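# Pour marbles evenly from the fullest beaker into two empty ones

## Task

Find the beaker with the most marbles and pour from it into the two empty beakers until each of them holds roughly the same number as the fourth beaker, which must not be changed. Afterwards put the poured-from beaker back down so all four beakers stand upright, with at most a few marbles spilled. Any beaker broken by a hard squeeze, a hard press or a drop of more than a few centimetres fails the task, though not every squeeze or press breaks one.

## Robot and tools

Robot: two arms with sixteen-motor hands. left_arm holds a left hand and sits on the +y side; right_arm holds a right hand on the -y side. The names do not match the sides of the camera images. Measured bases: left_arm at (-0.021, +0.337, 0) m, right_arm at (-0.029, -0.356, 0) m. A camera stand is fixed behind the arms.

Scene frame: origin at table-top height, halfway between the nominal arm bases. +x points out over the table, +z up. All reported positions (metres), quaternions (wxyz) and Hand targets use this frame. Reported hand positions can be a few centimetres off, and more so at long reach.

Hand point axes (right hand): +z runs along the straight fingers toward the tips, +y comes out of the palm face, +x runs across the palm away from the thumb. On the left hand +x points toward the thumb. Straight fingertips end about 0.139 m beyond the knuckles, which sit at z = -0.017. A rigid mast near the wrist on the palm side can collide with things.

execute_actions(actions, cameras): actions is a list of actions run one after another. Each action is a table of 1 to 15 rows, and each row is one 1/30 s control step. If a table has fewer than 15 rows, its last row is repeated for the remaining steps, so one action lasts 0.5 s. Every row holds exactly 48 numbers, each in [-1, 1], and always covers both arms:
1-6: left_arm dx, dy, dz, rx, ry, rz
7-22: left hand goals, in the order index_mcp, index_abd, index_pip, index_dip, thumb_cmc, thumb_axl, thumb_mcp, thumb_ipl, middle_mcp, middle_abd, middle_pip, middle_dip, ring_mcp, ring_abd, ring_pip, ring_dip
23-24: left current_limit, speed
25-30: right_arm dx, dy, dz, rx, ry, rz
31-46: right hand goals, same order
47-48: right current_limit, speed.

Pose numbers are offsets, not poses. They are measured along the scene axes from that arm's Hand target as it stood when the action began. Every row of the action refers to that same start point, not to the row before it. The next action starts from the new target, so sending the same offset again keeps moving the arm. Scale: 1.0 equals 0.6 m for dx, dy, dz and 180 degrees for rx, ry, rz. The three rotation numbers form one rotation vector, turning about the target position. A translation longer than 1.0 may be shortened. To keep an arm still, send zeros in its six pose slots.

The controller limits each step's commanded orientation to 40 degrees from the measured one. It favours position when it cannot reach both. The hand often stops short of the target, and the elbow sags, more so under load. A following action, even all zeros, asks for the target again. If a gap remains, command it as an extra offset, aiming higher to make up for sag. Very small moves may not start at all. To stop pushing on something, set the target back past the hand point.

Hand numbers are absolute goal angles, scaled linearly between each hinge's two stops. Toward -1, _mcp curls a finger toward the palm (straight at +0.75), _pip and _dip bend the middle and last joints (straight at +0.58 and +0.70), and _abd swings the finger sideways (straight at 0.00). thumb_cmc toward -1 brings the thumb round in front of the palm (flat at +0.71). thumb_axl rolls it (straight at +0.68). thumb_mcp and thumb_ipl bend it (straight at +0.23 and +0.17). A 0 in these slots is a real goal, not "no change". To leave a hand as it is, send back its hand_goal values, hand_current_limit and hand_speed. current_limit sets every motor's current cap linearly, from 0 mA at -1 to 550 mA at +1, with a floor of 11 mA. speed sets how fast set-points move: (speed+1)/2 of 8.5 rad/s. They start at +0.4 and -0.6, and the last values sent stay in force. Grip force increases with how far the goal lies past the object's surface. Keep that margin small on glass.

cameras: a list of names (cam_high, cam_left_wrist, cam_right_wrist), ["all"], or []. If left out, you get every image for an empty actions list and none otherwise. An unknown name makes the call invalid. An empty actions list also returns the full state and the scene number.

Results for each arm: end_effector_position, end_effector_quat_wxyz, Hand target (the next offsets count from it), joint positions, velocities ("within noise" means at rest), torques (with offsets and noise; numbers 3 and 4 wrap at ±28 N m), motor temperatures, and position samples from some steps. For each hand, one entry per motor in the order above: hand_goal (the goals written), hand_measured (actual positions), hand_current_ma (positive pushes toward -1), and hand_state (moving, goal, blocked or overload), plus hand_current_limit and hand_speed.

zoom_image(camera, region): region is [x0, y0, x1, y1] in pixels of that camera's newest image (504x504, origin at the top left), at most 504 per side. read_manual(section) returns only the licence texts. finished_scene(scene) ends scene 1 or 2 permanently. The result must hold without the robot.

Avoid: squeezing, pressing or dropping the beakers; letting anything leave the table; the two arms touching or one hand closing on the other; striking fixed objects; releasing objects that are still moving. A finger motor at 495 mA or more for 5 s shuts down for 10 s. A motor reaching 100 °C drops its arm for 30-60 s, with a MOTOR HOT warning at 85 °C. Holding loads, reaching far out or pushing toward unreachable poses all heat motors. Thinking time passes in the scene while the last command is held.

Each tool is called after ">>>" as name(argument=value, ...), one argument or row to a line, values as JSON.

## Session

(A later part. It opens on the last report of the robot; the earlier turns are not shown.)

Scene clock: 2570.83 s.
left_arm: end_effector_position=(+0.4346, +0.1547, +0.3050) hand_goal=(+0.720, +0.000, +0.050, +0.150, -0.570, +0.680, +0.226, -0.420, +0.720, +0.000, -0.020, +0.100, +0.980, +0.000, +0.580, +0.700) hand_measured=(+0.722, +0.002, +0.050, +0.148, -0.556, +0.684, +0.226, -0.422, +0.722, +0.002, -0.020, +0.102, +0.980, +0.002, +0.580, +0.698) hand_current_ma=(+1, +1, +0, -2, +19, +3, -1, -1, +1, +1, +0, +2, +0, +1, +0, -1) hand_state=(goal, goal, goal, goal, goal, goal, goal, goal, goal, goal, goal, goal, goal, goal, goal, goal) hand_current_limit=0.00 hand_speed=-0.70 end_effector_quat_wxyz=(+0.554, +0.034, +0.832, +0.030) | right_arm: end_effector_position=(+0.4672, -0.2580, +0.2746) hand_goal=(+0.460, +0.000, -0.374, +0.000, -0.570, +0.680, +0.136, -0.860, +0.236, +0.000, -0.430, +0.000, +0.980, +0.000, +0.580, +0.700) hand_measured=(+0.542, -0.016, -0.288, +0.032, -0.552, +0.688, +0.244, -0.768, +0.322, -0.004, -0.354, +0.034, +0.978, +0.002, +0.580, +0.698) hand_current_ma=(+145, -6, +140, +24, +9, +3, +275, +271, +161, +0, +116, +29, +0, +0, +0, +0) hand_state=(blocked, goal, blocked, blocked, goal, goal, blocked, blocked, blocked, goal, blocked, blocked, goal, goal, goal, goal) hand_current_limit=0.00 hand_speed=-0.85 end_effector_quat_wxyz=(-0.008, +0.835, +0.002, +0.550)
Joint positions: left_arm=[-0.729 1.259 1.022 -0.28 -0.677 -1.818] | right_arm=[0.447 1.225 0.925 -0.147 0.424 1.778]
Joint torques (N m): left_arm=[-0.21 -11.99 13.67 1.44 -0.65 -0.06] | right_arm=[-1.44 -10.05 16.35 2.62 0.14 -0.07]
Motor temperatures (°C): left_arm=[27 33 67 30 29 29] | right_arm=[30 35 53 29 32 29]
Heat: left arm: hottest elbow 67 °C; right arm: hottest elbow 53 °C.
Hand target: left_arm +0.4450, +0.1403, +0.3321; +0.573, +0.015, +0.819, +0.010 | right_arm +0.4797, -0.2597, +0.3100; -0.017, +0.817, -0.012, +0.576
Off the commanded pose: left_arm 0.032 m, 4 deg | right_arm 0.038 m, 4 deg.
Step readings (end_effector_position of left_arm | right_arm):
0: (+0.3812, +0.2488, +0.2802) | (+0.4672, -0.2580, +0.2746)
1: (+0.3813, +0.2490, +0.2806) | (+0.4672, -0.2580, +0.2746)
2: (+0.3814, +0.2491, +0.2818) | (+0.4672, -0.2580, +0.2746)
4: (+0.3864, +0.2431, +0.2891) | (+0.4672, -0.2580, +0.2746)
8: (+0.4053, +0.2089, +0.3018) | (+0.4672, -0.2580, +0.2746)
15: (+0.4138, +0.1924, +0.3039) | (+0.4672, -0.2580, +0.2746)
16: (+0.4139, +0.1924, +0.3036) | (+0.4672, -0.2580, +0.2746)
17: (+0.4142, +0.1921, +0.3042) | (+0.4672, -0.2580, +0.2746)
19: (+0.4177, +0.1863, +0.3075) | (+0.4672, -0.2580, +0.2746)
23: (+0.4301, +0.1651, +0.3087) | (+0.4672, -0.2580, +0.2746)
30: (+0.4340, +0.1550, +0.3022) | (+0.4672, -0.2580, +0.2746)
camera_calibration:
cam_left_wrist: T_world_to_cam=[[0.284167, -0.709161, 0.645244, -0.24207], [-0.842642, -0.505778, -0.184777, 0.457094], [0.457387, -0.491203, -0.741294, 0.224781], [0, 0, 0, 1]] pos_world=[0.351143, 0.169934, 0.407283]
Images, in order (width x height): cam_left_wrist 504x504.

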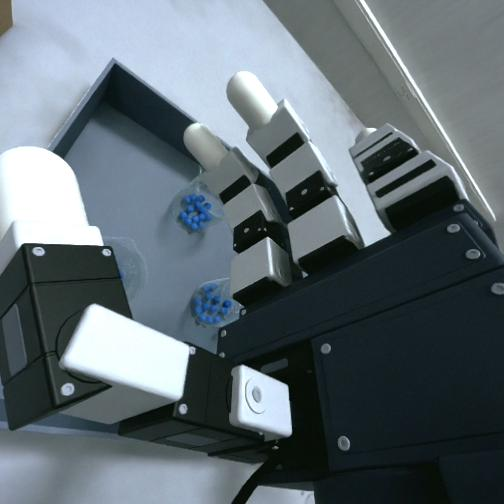

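>>> execute_actions(
  actions=[
    [[-0.015,0.01,-0.1,0,0,0,0.72,0,0.05,0.15,-0.571,0.68,0.225,-0.42,0.72,0,-0.02,0.1,0.75,-0.9,0.58,0.7,0,-0.7,0,0.03,-0.1,0,0,0,0.46,0,-0.375,0,-0.571,0.68,0.135,-0.86,0.235,0,-0.43,0,0.98,0,0.58,0.7,0,-0.85]],
    [[-0.01,0.003,-0.1,0,0,0,0.72,0,0.05,0.15,-0.571,0.68,0.225,-0.42,0.72,0,-0.02,0.1,0.75,-0.9,0.58,0.7,0,-0.7,0,0,-0.1,0,0,0,0.46,0,-0.375,0,-0.571,0.68,0.135,-0.86,0.235,0,-0.43,0,0.98,0,0.58,0.7,0,-0.85]],
    [[0,0,-0.08,0,0,0,0.72,0,0.05,0.15,-0.571,0.68,0.225,-0.42,0.72,0,-0.02,0.1,0.75,-0.9,0.58,0.7,0,-0.7,0,0,-0.1,0,0,0,0.46,0,-0.375,0,-0.571,0.68,0.135,-0.86,0.235,0,-0.43,0,0.98,0,0.58,0.7,0,-0.85]],
    [[0,0,-0.03,0,0,0,0.72,0,0.05,0.15,-0.571,0.68,0.225,-0.42,0.72,0,-0.02,0.1,0.75,-0.9,0.58,0.7,0,-0.7,0,0,-0.05,0,0,0,0.46,0,-0.375,0,-0.571,0.68,0.135,-0.86,0.235,0,-0.43,0,0.98,0,0.58,0.7,0,-0.85]],
  ],
  cameras=["all"],
)

>>> zoom_image(
  camera="cam_high",
  region=[280, 160, 400, 280],
)

>>> zoom_image(
  camera="cam_high",
  region=[140, 160, 260, 280],
)

Scene clock: 2596.07 s.
left_arm: end_effector_position=(+0.4329, +0.1522, +0.1536) hand_goal=(+0.720, +0.000, +0.050, +0.150, -0.570, +0.680, +0.226, -0.420, +0.720, +0.000, -0.020, +0.100, +0.750, -0.900, +0.580, +0.700) hand_measured=(+0.722, +0.002, +0.050, +0.148, -0.556, +0.684, +0.226, -0.422, +0.722, +0.002, -0.020, +0.102, +0.752, -0.890, +0.580, +0.698) hand_current_ma=(+1, +1, +0, -2, +19, +3, -1, -1, +1, +1, +0, +2, +2, +11, +0, -1) hand_state=(goal, goal, goal, goal, goal, goal, goal, goal, goal, goal, goal, goal, goal, goal, goal, goal) hand_current_limit=0.00 hand_speed=-0.70 end_effector_quat_wxyz=(+0.571, +0.018, +0.821, +0.014) | right_arm: end_effector_position=(+0.4757, -0.2513, +0.0964) hand_goal=(+0.460, +0.000, -0.374, +0.000, -0.570, +0.680, +0.136, -0.860, +0.236, +0.000, -0.430, +0.000, +0.980, +0.000, +0.580, +0.700) hand_measured=(+0.542, -0.016, -0.288, +0.032, -0.552, +0.688, +0.244, -0.768, +0.322, -0.004, -0.354, +0.034, +0.978, +0.002, +0.580, +0.698) hand_current_ma=(+145, -6, +140, +24, +9, +3, +275, +271, +161, +0, +116, +29, +0, +0, +0, +0) hand_state=(blocked, goal, blocked, blocked, goal, goal, blocked, blocked, blocked, goal, blocked, blocked, goal, goal, goal, goal) hand_current_limit=0.00 hand_speed=-0.85 end_effector_quat_wxyz=(-0.009, +0.827, -0.010, +0.562)
Joint positions: left_arm=[-0.737 1.46 0.748 0.247 -0.686 -1.832] | right_arm=[0.457 1.571 0.688 0.462 0.452 1.792]
Joint torques (N m): left_arm=[-0.38 -12.75 6.72 2.25 -0.62 0.02] | right_arm=[1.14 -10.29 8.88 4.27 0.48 -0.04]
Motor temperatures (°C): left_arm=[27 33 70 30 29 28] | right_arm=[30 34 54 29 31 29]
Heat: left arm: hottest elbow 70 °C; right arm: hottest elbow 54 °C.
Hand target: left_arm +0.4300, +0.1481, +0.1462; +0.573, +0.015, +0.819, +0.010 | right_arm +0.4797, -0.2415, +0.1001; -0.017, +0.817, -0.012, +0.576
Off the commanded pose: left_arm 0.009 m, 1 deg | right_arm 0.011 m, 2 deg.
Step readings (end_effector_position of left_arm | right_arm):
0: (+0.4346, +0.1547, +0.3050) | (+0.4672, -0.2580, +0.2746)
1: (+0.4346, +0.1547, +0.3050) | (+0.4672, -0.2580, +0.2746)
2: (+0.4351, +0.1543, +0.3054) | (+0.4674, -0.2581, +0.2752)
4: (+0.4375, +0.1519, +0.3065) | (+0.4700, -0.2578, +0.2761)
8: (+0.4374, +0.1521, +0.2975) | (+0.4737, -0.2525, +0.2669)
15: (+0.4361, +0.1531, +0.2783) | (+0.4735, -0.2524, +0.2413)
16: (+0.4364, +0.1529, +0.2778) | (+0.4736, -0.2524, +0.2400)
17: (+0.4367, +0.1524, +0.2764) | (+0.4742, -0.2521, +0.2389)
19: (+0.4353, +0.1527, +0.2684) | (+0.4754, -0.2514, +0.2339)
23: (+0.4298, +0.1563, +0.2377) | (+0.4734, -0.2524, +0.2067)
30: (+0.4301, +0.1546, +0.2116) | (+0.4719, -0.2532, +0.1762)
31: (+0.4306, +0.1542, +0.2123) | (+0.4725, -0.2529, +0.1770)
32: (+0.4312, +0.1536, +0.2126) | (+0.4734, -0.2524, +0.1773)
34: (+0.4324, +0.1524, +0.2098) | (+0.4765, -0.2507, +0.1757)
38: (+0.4314, +0.1533, +0.1887) | (+0.4761, -0.2509, +0.1506)
45: (+0.4305, +0.1541, +0.1649) | (+0.4711, -0.2535, +0.1167)
46: (+0.4308, +0.1539, +0.1652) | (+0.4716, -0.2533, +0.1172)
47: (+0.4314, +0.1536, +0.1661) | (+0.4727, -0.2527, +0.1185)
49: (+0.4329, +0.1521, +0.1671) | (+0.4763, -0.2510, +0.1204)
53: (+0.4337, +0.1515, +0.1624) | (+0.4794, -0.2493, +0.1126)
60: (+0.4325, +0.1525, +0.1530) | (+0.4749, -0.2517, +0.0953)
camera_calibration:
cam_left_wrist: T_world_to_cam=[[0.260955, -0.678275, 0.68691, -0.146696], [-0.831797, -0.519104, -0.196581, 0.42559], [0.489914, -0.520071, -0.69965, 0.0959886], [0, 0, 0, 1]] pos_world=[0.34526, 0.171346, 0.251589]
cam_right_wrist: T_world_to_cam=[[-0.235004, -0.614421, -0.753166, 0.0665188], [-0.819531, 0.541888, -0.186352, 0.501635], [0.522631, 0.573449, -0.630883, 0.0743622], [0, 0, 0, 1]] pos_world=[0.387874, -0.273603, 0.190494]

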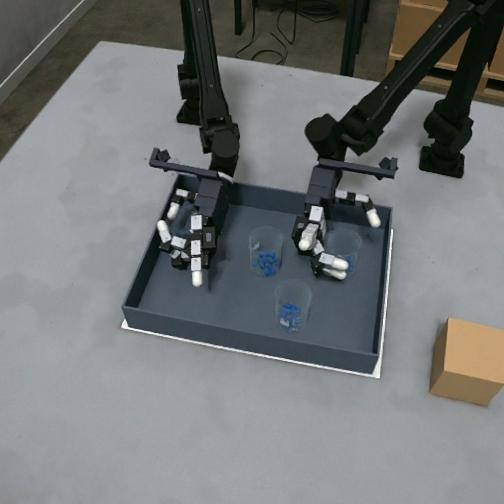

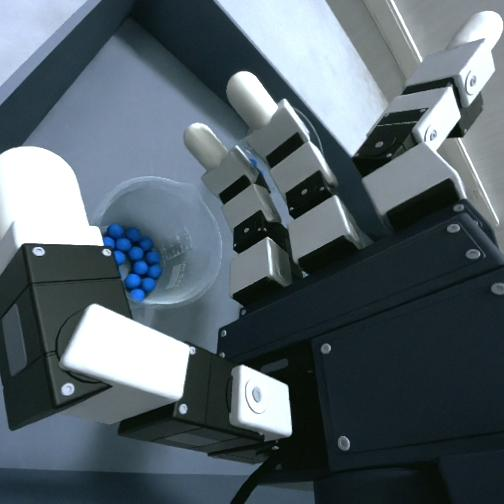

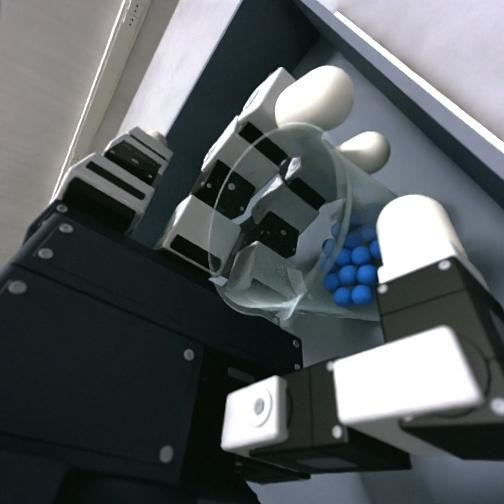

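Scaled by 4.200 from the camera's 504x504 image, which has a finer 720x720 frame.

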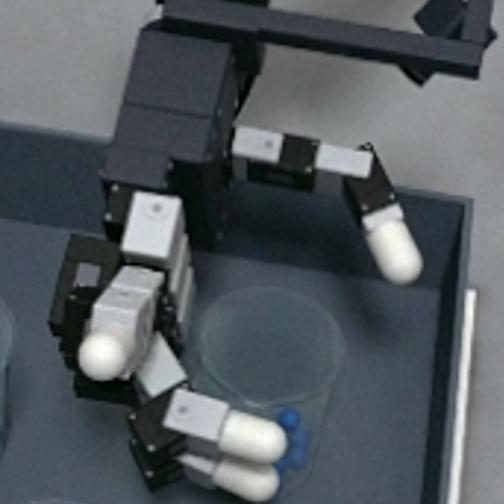

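Scaled by 4.200 from the camera's 504x504 image, which has a finer 720x720 frame.

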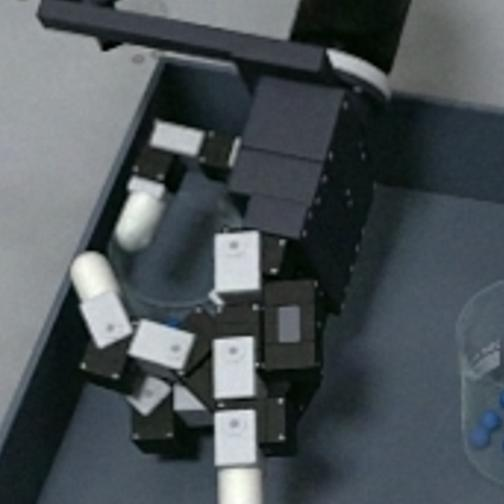

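>>> execute_actions(
  actions=[
    [[0,0,-0.04,0,0,0,0.72,0,0.05,0.15,-0.571,0.68,0.225,-0.42,0.72,0,-0.02,0.1,0.75,-0.9,0.58,0.7,0,-0.7,0.003,0.028,0,0,0,0,0.46,0,-0.375,0,-0.571,0.68,0.135,-0.86,0.235,0,-0.43,0,0.98,0,0.58,0.7,0,-0.85]],
    [[0,0,-0.03,0,0,0,0.72,0,0.05,0.15,-0.571,0.68,0.225,-0.42,0.72,0,-0.02,0.1,0.75,-0.9,0.58,0.7,0,-0.7,0,0,-0.018,0,0,0,0.46,0,-0.375,0,-0.571,0.68,0.135,-0.86,0.235,0,-0.43,0,0.98,0,0.58,0.7,0,-0.85]],
  ],
  cameras=["cam_left_wrist","cam_high"],
)

>>> zoom_image(
  camera="cam_high",
  region=[280, 160, 400, 280],
)

>>> zoom_image(
  camera="cam_high",
  region=[140, 160, 260, 280],
)

Scene clock: 2609.13 s.
left_arm: end_effector_position=(+0.4332, +0.1519, +0.1106) hand_goal=(+0.720, +0.000, +0.050, +0.150, -0.570, +0.680, +0.226, -0.420, +0.720, +0.000, -0.020, +0.100, +0.750, -0.900, +0.580, +0.700) hand_measured=(+0.722, +0.002, +0.050, +0.148, -0.556, +0.684, +0.226, -0.422, +0.722, +0.002, -0.020, +0.102, +0.752, -0.890, +0.580, +0.698) hand_current_ma=(+1, +1, +0, -2, +19, +3, -1, -1, +1, +1, +0, +2, +2, +11, +0, -1) hand_state=(goal, goal, goal, goal, goal, goal, goal, goal, goal, goal, goal, goal, goal, goal, goal, goal) hand_current_limit=0.00 hand_speed=-0.70 end_effector_quat_wxyz=(+0.570, +0.019, +0.821, +0.015) | right_arm: end_effector_position=(+0.4701, -0.2372, +0.0818) hand_goal=(+0.460, +0.000, -0.374, +0.000, -0.570, +0.680, +0.136, -0.860, +0.236, +0.000, -0.430, +0.000, +0.980, +0.000, +0.580, +0.700) hand_measured=(+0.542, -0.016, -0.290, +0.030, -0.552, +0.688, +0.244, -0.768, +0.322, -0.004, -0.354, +0.034, +0.978, +0.002, +0.580, +0.698) hand_current_ma=(+145, -6, +134, +22, +9, +3, +275, +267, +160, +0, +116, +29, +0, +0, +0, +0) hand_state=(blocked, goal, blocked, blocked, goal, goal, blocked, blocked, blocked, goal, blocked, blocked, goal, goal, goal, goal) hand_current_limit=0.00 hand_speed=-0.85 end_effector_quat_wxyz=(-0.004, +0.830, -0.004, +0.558)
Joint positions: left_arm=[-0.737 1.561 0.708 0.385 -0.686 -1.832] | right_arm=[0.494 1.612 0.688 0.483 0.484 1.8]
Joint torques (N m): left_arm=[-0.32 -13.45 5.97 2.25 -0.6 0.02] | right_arm=[1.03 -10.29 10.3 4.18 0.45 0.03]
Motor temperatures (°C): left_arm=[27 33 65 30 29 28] | right_arm=[30 34 54 29 32 29]
Heat: left arm: hottest elbow 65 °C; right arm: hottest elbow 54 °C.
Hand target: left_arm +0.4300, +0.1481, +0.1041; +0.573, +0.015, +0.819, +0.010 | right_arm +0.4815, -0.2247, +0.0893; -0.017, +0.817, -0.012, +0.576
Off the commanded pose: left_arm 0.008 m, 1 deg | right_arm 0.018 m, 3 deg.
Step readings (end_effector_position of left_arm | right_arm):
0: (+0.4329, +0.1522, +0.1536) | (+0.4757, -0.2513, +0.0964)
1: (+0.4329, +0.1522, +0.1536) | (+0.4757, -0.2511, +0.0964)
2: (+0.4331, +0.1520, +0.1532) | (+0.4751, -0.2514, +0.0968)
4: (+0.4340, +0.1511, +0.1510) | (+0.4735, -0.2501, +0.0971)
8: (+0.4335, +0.1516, +0.1383) | (+0.4705, -0.2412, +0.0943)
15: (+0.4322, +0.1528, +0.1268) | (+0.4691, -0.2374, +0.0909)
16: (+0.4324, +0.1526, +0.1270) | (+0.4690, -0.2376, +0.0910)
17: (+0.4328, +0.1523, +0.1273) | (+0.4690, -0.2376, +0.0907)
19: (+0.4341, +0.1511, +0.1268) | (+0.4694, -0.2374, +0.0893)
23: (+0.4345, +0.1507, +0.1192) | (+0.4698, -0.2372, +0.0832)
30: (+0.4330, +0.1521, +0.1102) | (+0.4701, -0.2372, +0.0818)
camera_calibration:
cam_left_wrist: T_world_to_cam=[[0.262299, -0.679541, 0.685144, -0.117708], [-0.832189, -0.518734, -0.195899, 0.41728], [0.488529, -0.518786, -0.70157, 0.0662624], [0, 0, 0, 1]] pos_world=[0.34576, 0.170846, 0.208879]
Images, in order (width x height): cam_high 504x504, cam_left_wrist 504x504.

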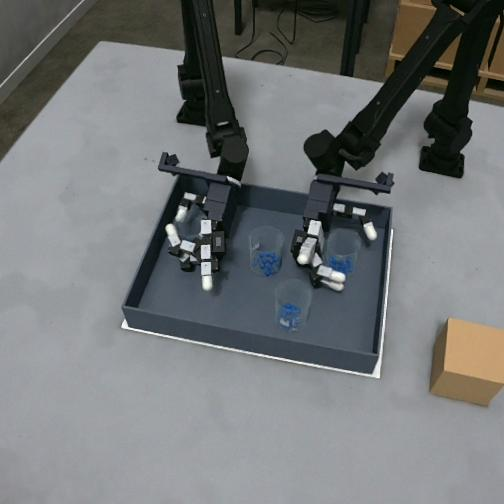

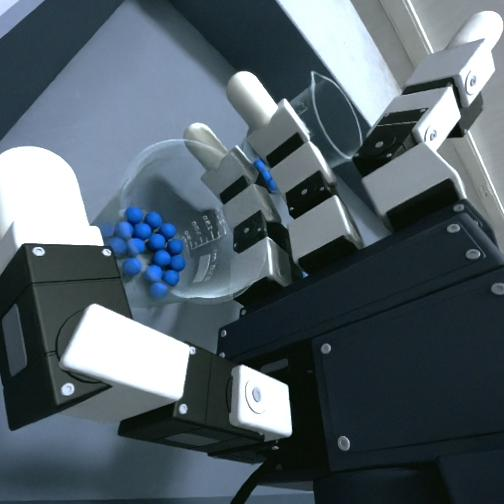

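Scaled by 4.200 from the camera's 504x504 image, which has a finer 720x720 frame.

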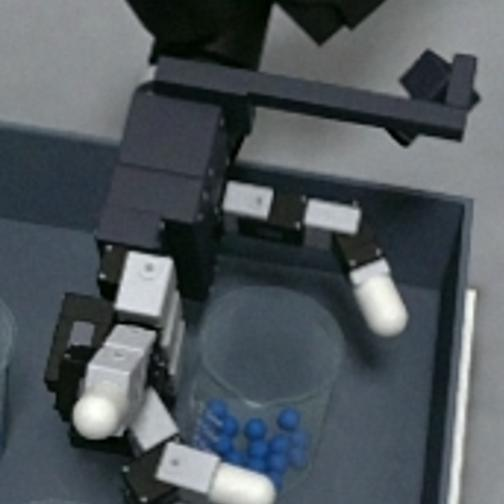

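Scaled by 4.200 from the camera's 504x504 image, which has a finer 720x720 frame.

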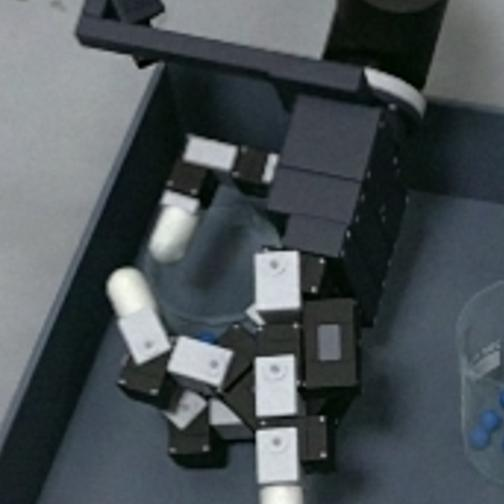

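>>> execute_actions(
  actions=[
    [[-0.004,0,-0.022,0,0,0,0.72,0,0.05,0.15,-0.571,0.68,0.225,-0.42,0.72,0,-0.02,0.1,0.75,-0.9,0.58,0.7,0,-0.7,0.006,-0.01,-0.006,0,-0.014,0,0.46,0,-0.375,0,-0.571,0.68,0.135,-0.86,0.235,0,-0.43,0,0.98,0,0.58,0.7,0,-0.85]],
    [[0,0,-0.02,0,0,0,0.72,0,0.05,0.15,-0.571,0.68,0.225,-0.42,0.72,0,-0.02,0.1,0.75,-0.9,0.58,0.7,0,-0.7,0,0,-0.006,0,0,0,0.46,0,-0.375,0,-0.571,0.68,0.135,-0.86,0.235,0,-0.43,0,0.98,0,0.58,0.7,0,-0.85]],
  ],
  cameras=["cam_left_wrist","cam_high"],
)

>>> zoom_image(
  camera="cam_high",
  region=[280, 160, 400, 280],
)

Scene clock: 2621.37 s.
left_arm: end_effector_position=(+0.4320, +0.1524, +0.0864) hand_goal=(+0.720, +0.000, +0.050, +0.150, -0.570, +0.680, +0.226, -0.420, +0.720, +0.000, -0.020, +0.100, +0.750, -0.900, +0.580, +0.700) hand_measured=(+0.722, +0.002, +0.050, +0.148, -0.556, +0.684, +0.226, -0.422, +0.722, +0.002, -0.020, +0.102, +0.752, -0.890, +0.580, +0.698) hand_current_ma=(+1, +1, +0, -2, +19, +3, -1, -1, +1, +1, +0, +2, +2, +11, +0, -1) hand_state=(goal, goal, goal, goal, goal, goal, goal, goal, goal, goal, goal, goal, goal, goal, goal, goal) hand_current_limit=0.00 hand_speed=-0.70 end_effector_quat_wxyz=(+0.571, +0.018, +0.821, +0.015) | right_arm: end_effector_position=(+0.4796, -0.2316, +0.0813) hand_goal=(+0.460, +0.000, -0.374, +0.000, -0.570, +0.680, +0.136, -0.860, +0.236, +0.000, -0.430, +0.000, +0.980, +0.000, +0.580, +0.700) hand_measured=(+0.542, -0.016, -0.290, +0.030, -0.552, +0.688, +0.246, -0.770, +0.322, -0.004, -0.354, +0.034, +0.978, +0.002, +0.580, +0.698) hand_current_ma=(+145, -6, +134, +22, +9, +3, +275, +265, +160, +0, +116, +29, +0, +0, +0, +0) hand_state=(blocked, goal, blocked, blocked, goal, goal, blocked, blocked, blocked, goal, blocked, blocked, goal, goal, goal, goal) hand_current_limit=0.00 hand_speed=-0.85 end_effector_quat_wxyz=(-0.020, +0.812, -0.014, +0.584)
Joint positions: left_arm=[-0.738 1.624 0.687 0.469 -0.689 -1.832] | right_arm=[0.494 1.651 0.688 0.597 0.484 1.8]
Joint torques (N m): left_arm=[-0.5 -13.63 5.39 2.24 -0.61 0] | right_arm=[-0.21 -10.34 8.29 4.27 0.29 -0.27]
Motor temperatures (°C): left_arm=[27 34 62 30 29 28] | right_arm=[30 34 54 29 32 29]
Heat: left arm: hottest elbow 62 °C; right arm: hottest elbow 54 °C.
Hand target: left_arm +0.4276, +0.1482, +0.0789; +0.573, +0.015, +0.819, +0.010 | right_arm +0.4851, -0.2307, +0.0822; -0.018, +0.804, -0.012, +0.594
Off the commanded pose: left_arm 0.010 m, 1 deg | right_arm 0.006 m, 2 deg.
Step readings (end_effector_position of left_arm | right_arm):
0: (+0.4332, +0.1519, +0.1106) | (+0.4701, -0.2372, +0.0818)
1: (+0.4333, +0.1518, +0.1108) | (+0.4701, -0.2372, +0.0818)
2: (+0.4334, +0.1515, +0.1109) | (+0.4710, -0.2367, +0.0825)
4: (+0.4336, +0.1507, +0.1101) | (+0.4736, -0.2351, +0.0837)
8: (+0.4330, +0.1515, +0.1042) | (+0.4771, -0.2331, +0.0840)
15: (+0.4316, +0.1527, +0.0980) | (+0.4783, -0.2324, +0.0825)
16: (+0.4317, +0.1526, +0.0982) | (+0.4785, -0.2323, +0.0828)
17: (+0.4320, +0.1524, +0.0982) | (+0.4786, -0.2322, +0.0829)
19: (+0.4330, +0.1515, +0.0978) | (+0.4791, -0.2319, +0.0831)
23: (+0.4336, +0.1509, +0.0924) | (+0.4793, -0.2318, +0.0815)
30: (+0.4317, +0.1526, +0.0860) | (+0.4796, -0.2316, +0.0813)
camera_calibration:
cam_left_wrist: T_world_to_cam=[[0.261889, -0.679327, 0.685513, -0.100316], [-0.831203, -0.519716, -0.197478, 0.411668], [0.490425, -0.518083, -0.700767, 0.0491198], [0, 0, 0, 1]] pos_world=[0.344361, 0.171251, 0.184485]
Images, in order (width x height): cam_high 504x504, cam_left_wrist 504x504.

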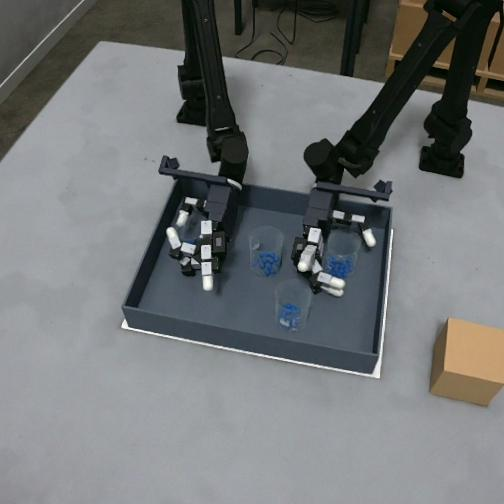

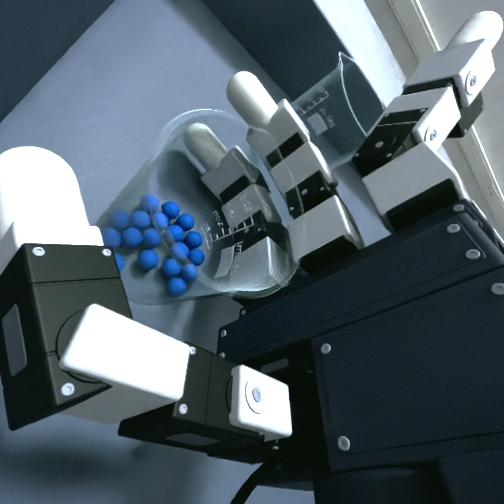

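Scaled by 4.200 from the camera's 504x504 image, which has a finer 720x720 frame.

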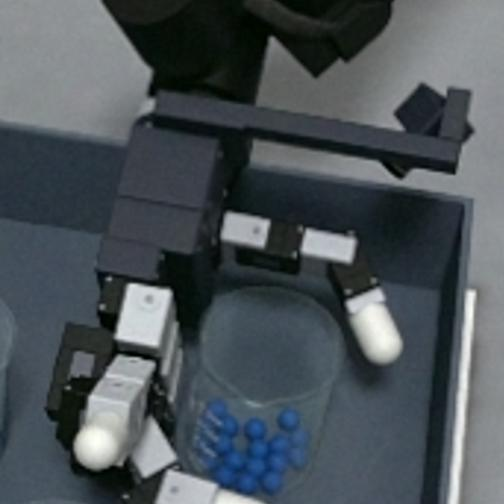

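>>> execute_actions(
  actions=[
    [[0.004,0,-0.006,0,0,0,0.644,0,0.022,0.043,-0.571,0.68,0.225,-0.5,0.616,0,-0.08,0.043,0.75,-0.9,0.58,0.7,0,-0.8,0,0,0,0,0,0,0.56,0,-0.24,0.06,-0.571,0.68,0.2,-0.79,0.37,0,-0.28,0.06,0.98,0,0.58,0.7,0,-0.85]],
    [[0,0,0,0,0,0,0.59,0,-0.18,0.145,-0.571,0.68,0.2,-0.7,0.45,0,-0.226,0.145,0.75,-0.9,0.58,0.7,0,-0.8,0,0,0,0,0,0,0.61,0,-0.12,0.1,-0.571,0.68,0.225,-0.7,0.47,0,-0.2,0.12,0.98,0,0.58,0.7,0,-0.85]],
    [[0,0,0,0,0,0,0.53,0,-0.3,0.04,-0.571,0.68,0.16,-0.8,0.34,0,-0.33,0.06,0.75,-0.9,0.58,0.7,0,-0.8,0,0,0,0,0,0,0.644,0,0.022,0.1,-0.571,0.68,0.225,-0.55,0.6,0,-0.08,0.1,0.98,0,0.58,0.7,0,-0.8]],
    [[0,0,0,0,0,0,0.5,0,-0.34,0.02,-0.571,0.68,0.15,-0.82,0.31,0,-0.37,0.02,0.75,-0.9,0.58,0.7,0,-0.85,0,0,0,0,0,0,0.69,0,0.04,0.1,-0.571,0.68,0.225,-0.44,0.7,0,-0.03,0.1,0.98,0,0.58,0.7,0,-0.7]],
  ],
  cameras=["all"],
)

>>> zoom_image(
  camera="cam_high",
  region=[140, 160, 260, 280],
)

Scene clock: 2635.53 s.
left_arm: end_effector_position=(+0.4329, +0.1521, +0.0841) hand_goal=(+0.500, +0.000, -0.340, +0.020, -0.570, +0.680, +0.150, -0.820, +0.310, +0.000, -0.370, +0.020, +0.750, -0.900, +0.580, +0.700) hand_measured=(+0.574, -0.002, -0.304, +0.034, -0.576, +0.672, +0.216, -0.716, +0.336, +0.000, -0.340, +0.034, +0.752, -0.890, +0.580, +0.698) hand_current_ma=(+218, -1, +72, +19, -6, -12, +242, +275, +51, +0, +57, +20, +2, +11, +0, -1) hand_state=(blocked, goal, blocked, goal, goal, goal, blocked, blocked, blocked, goal, blocked, goal, goal, goal, goal, goal) hand_current_limit=0.00 hand_speed=-0.85 end_effector_quat_wxyz=(+0.574, +0.016, +0.819, +0.015) | right_arm: end_effector_position=(+0.4801, -0.2313, +0.0823) hand_goal=(+0.690, +0.000, +0.040, +0.100, -0.570, +0.680, +0.226, -0.440, +0.700, +0.000, -0.030, +0.100, +0.980, +0.000, +0.580, +0.700) hand_measured=(+0.688, +0.000, +0.038, +0.098, -0.552, +0.684, +0.226, -0.442, +0.698, +0.000, -0.032, +0.102, +0.978, +0.002, +0.580, +0.698) hand_current_ma=(+0, +0, +0, +0, +8, +1, +0, +0, +0, +0, +0, +0, +0, +0, +0, +0) hand_state=(goal, goal, goal, goal, goal, goal, goal, goal, goal, goal, goal, goal, goal, goal, goal, goal) hand_current_limit=0.00 hand_speed=-0.70 end_effector_quat_wxyz=(-0.021, +0.810, -0.015, +0.586)
Joint positions: left_arm=[-0.738 1.635 0.687 0.487 -0.694 -1.832] | right_arm=[0.494 1.651 0.688 0.603 0.484 1.8]
Joint torques (N m): left_arm=[-0.26 -13.39 5.49 2.04 -0.36 0.06] | right_arm=[-0.26 -10.29 8.32 4.07 0.25 -0.2]
Motor temperatures (°C): left_arm=[27 34 59 30 29 28] | right_arm=[30 33 53 29 31 29]
Heat: left arm: hottest elbow 59 °C; right arm: hottest elbow 53 °C.
Hand target: left_arm +0.4300, +0.1482, +0.0753; +0.573, +0.015, +0.819, +0.010 | right_arm +0.4851, -0.2307, +0.0822; -0.018, +0.804, -0.012, +0.594
Off the commanded pose: left_arm 0.010 m, 1 deg | right_arm 0.005 m, 1 deg.
Step readings (end_effector_position of left_arm | right_arm):
0: (+0.4320, +0.1524, +0.0864) | (+0.4796, -0.2316, +0.0813)
1: (+0.4320, +0.1524, +0.0864) | (+0.4796, -0.2316, +0.0813)
2: (+0.4321, +0.1523, +0.0866) | (+0.4796, -0.2316, +0.0813)
4: (+0.4324, +0.1520, +0.0863) | (+0.4796, -0.2316, +0.0813)
8: (+0.4326, +0.1518, +0.0842) | (+0.4796, -0.2316, +0.0813)
15: (+0.4328, +0.1517, +0.0836) | (+0.4796, -0.2316, +0.0813)
16: (+0.4328, +0.1517, +0.0836) | (+0.4796, -0.2316, +0.0813)
17: (+0.4328, +0.1517, +0.0836) | (+0.4796, -0.2316, +0.0813)
19: (+0.4328, +0.1517, +0.0836) | (+0.4797, -0.2316, +0.0815)
23: (+0.4327, +0.1519, +0.0833) | (+0.4801, -0.2313, +0.0823)
30: (+0.4325, +0.1525, +0.0836) | (+0.4801, -0.2313, +0.0823)
31: (+0.4325, +0.1525, +0.0836) | (+0.4801, -0.2313, +0.0823)
32: (+0.4325, +0.1525, +0.0836) | (+0.4801, -0.2313, +0.0823)
34: (+0.4326, +0.1523, +0.0838) | (+0.4801, -0.2313, +0.0823)
38: (+0.4328, +0.1522, +0.0839) | (+0.4801, -0.2313, +0.0823)
45: (+0.4328, +0.1522, +0.0839) | (+0.4801, -0.2313, +0.0823)
46: (+0.4328, +0.1522, +0.0839) | (+0.4801, -0.2313, +0.0823)
47: (+0.4328, +0.1522, +0.0839) | (+0.4801, -0.2313, +0.0823)
49: (+0.4328, +0.1522, +0.0839) | (+0.4801, -0.2313, +0.0823)
53: (+0.4329, +0.1521, +0.0841) | (+0.4801, -0.2313, +0.0823)
60: (+0.4329, +0.1521, +0.0841) | (+0.4801, -0.2313, +0.0823)
camera_calibration:
cam_left_wrist: T_world_to_cam=[[0.259972, -0.675905, 0.689613, -0.0991705], [-0.827708, -0.523792, -0.201349, 0.411216], [0.497306, -0.518453, -0.695624, 0.0435969], [0, 0, 0, 1]] pos_world=[0.344468, 0.170965, 0.181514]
cam_right_wrist: T_world_to_cam=[[-0.186623, -0.595486, -0.781389, 0.0525441], [-0.810496, 0.542819, -0.2201, 0.490496], [0.555219, 0.592237, -0.583941, 0.0365229], [0, 0, 0, 1]] pos_world=[0.387073, -0.256591, 0.170343]

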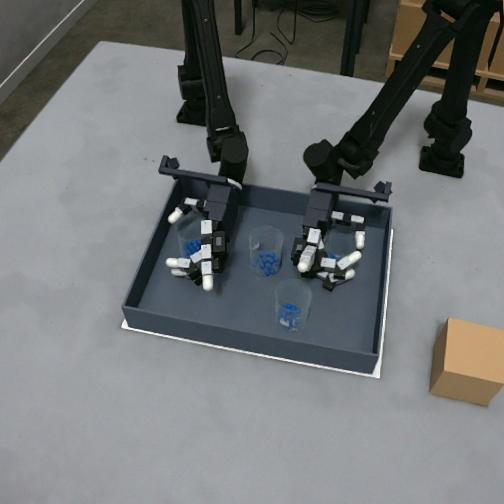

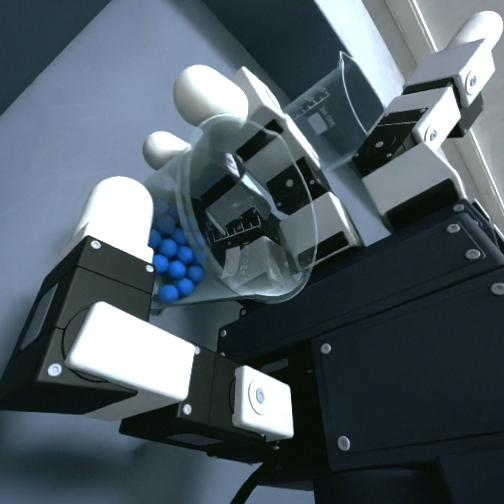

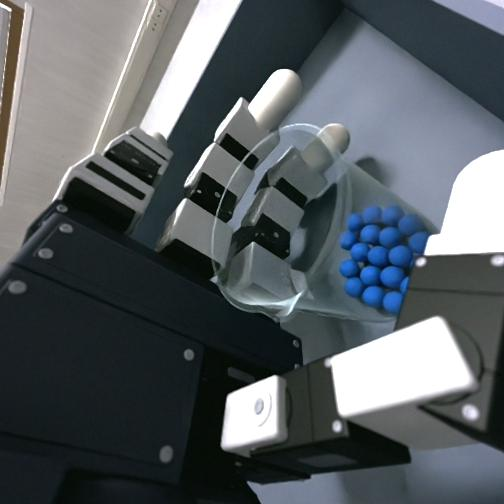

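Scaled by 4.200 from the camera's 504x504 image, which has a finer 720x720 frame.

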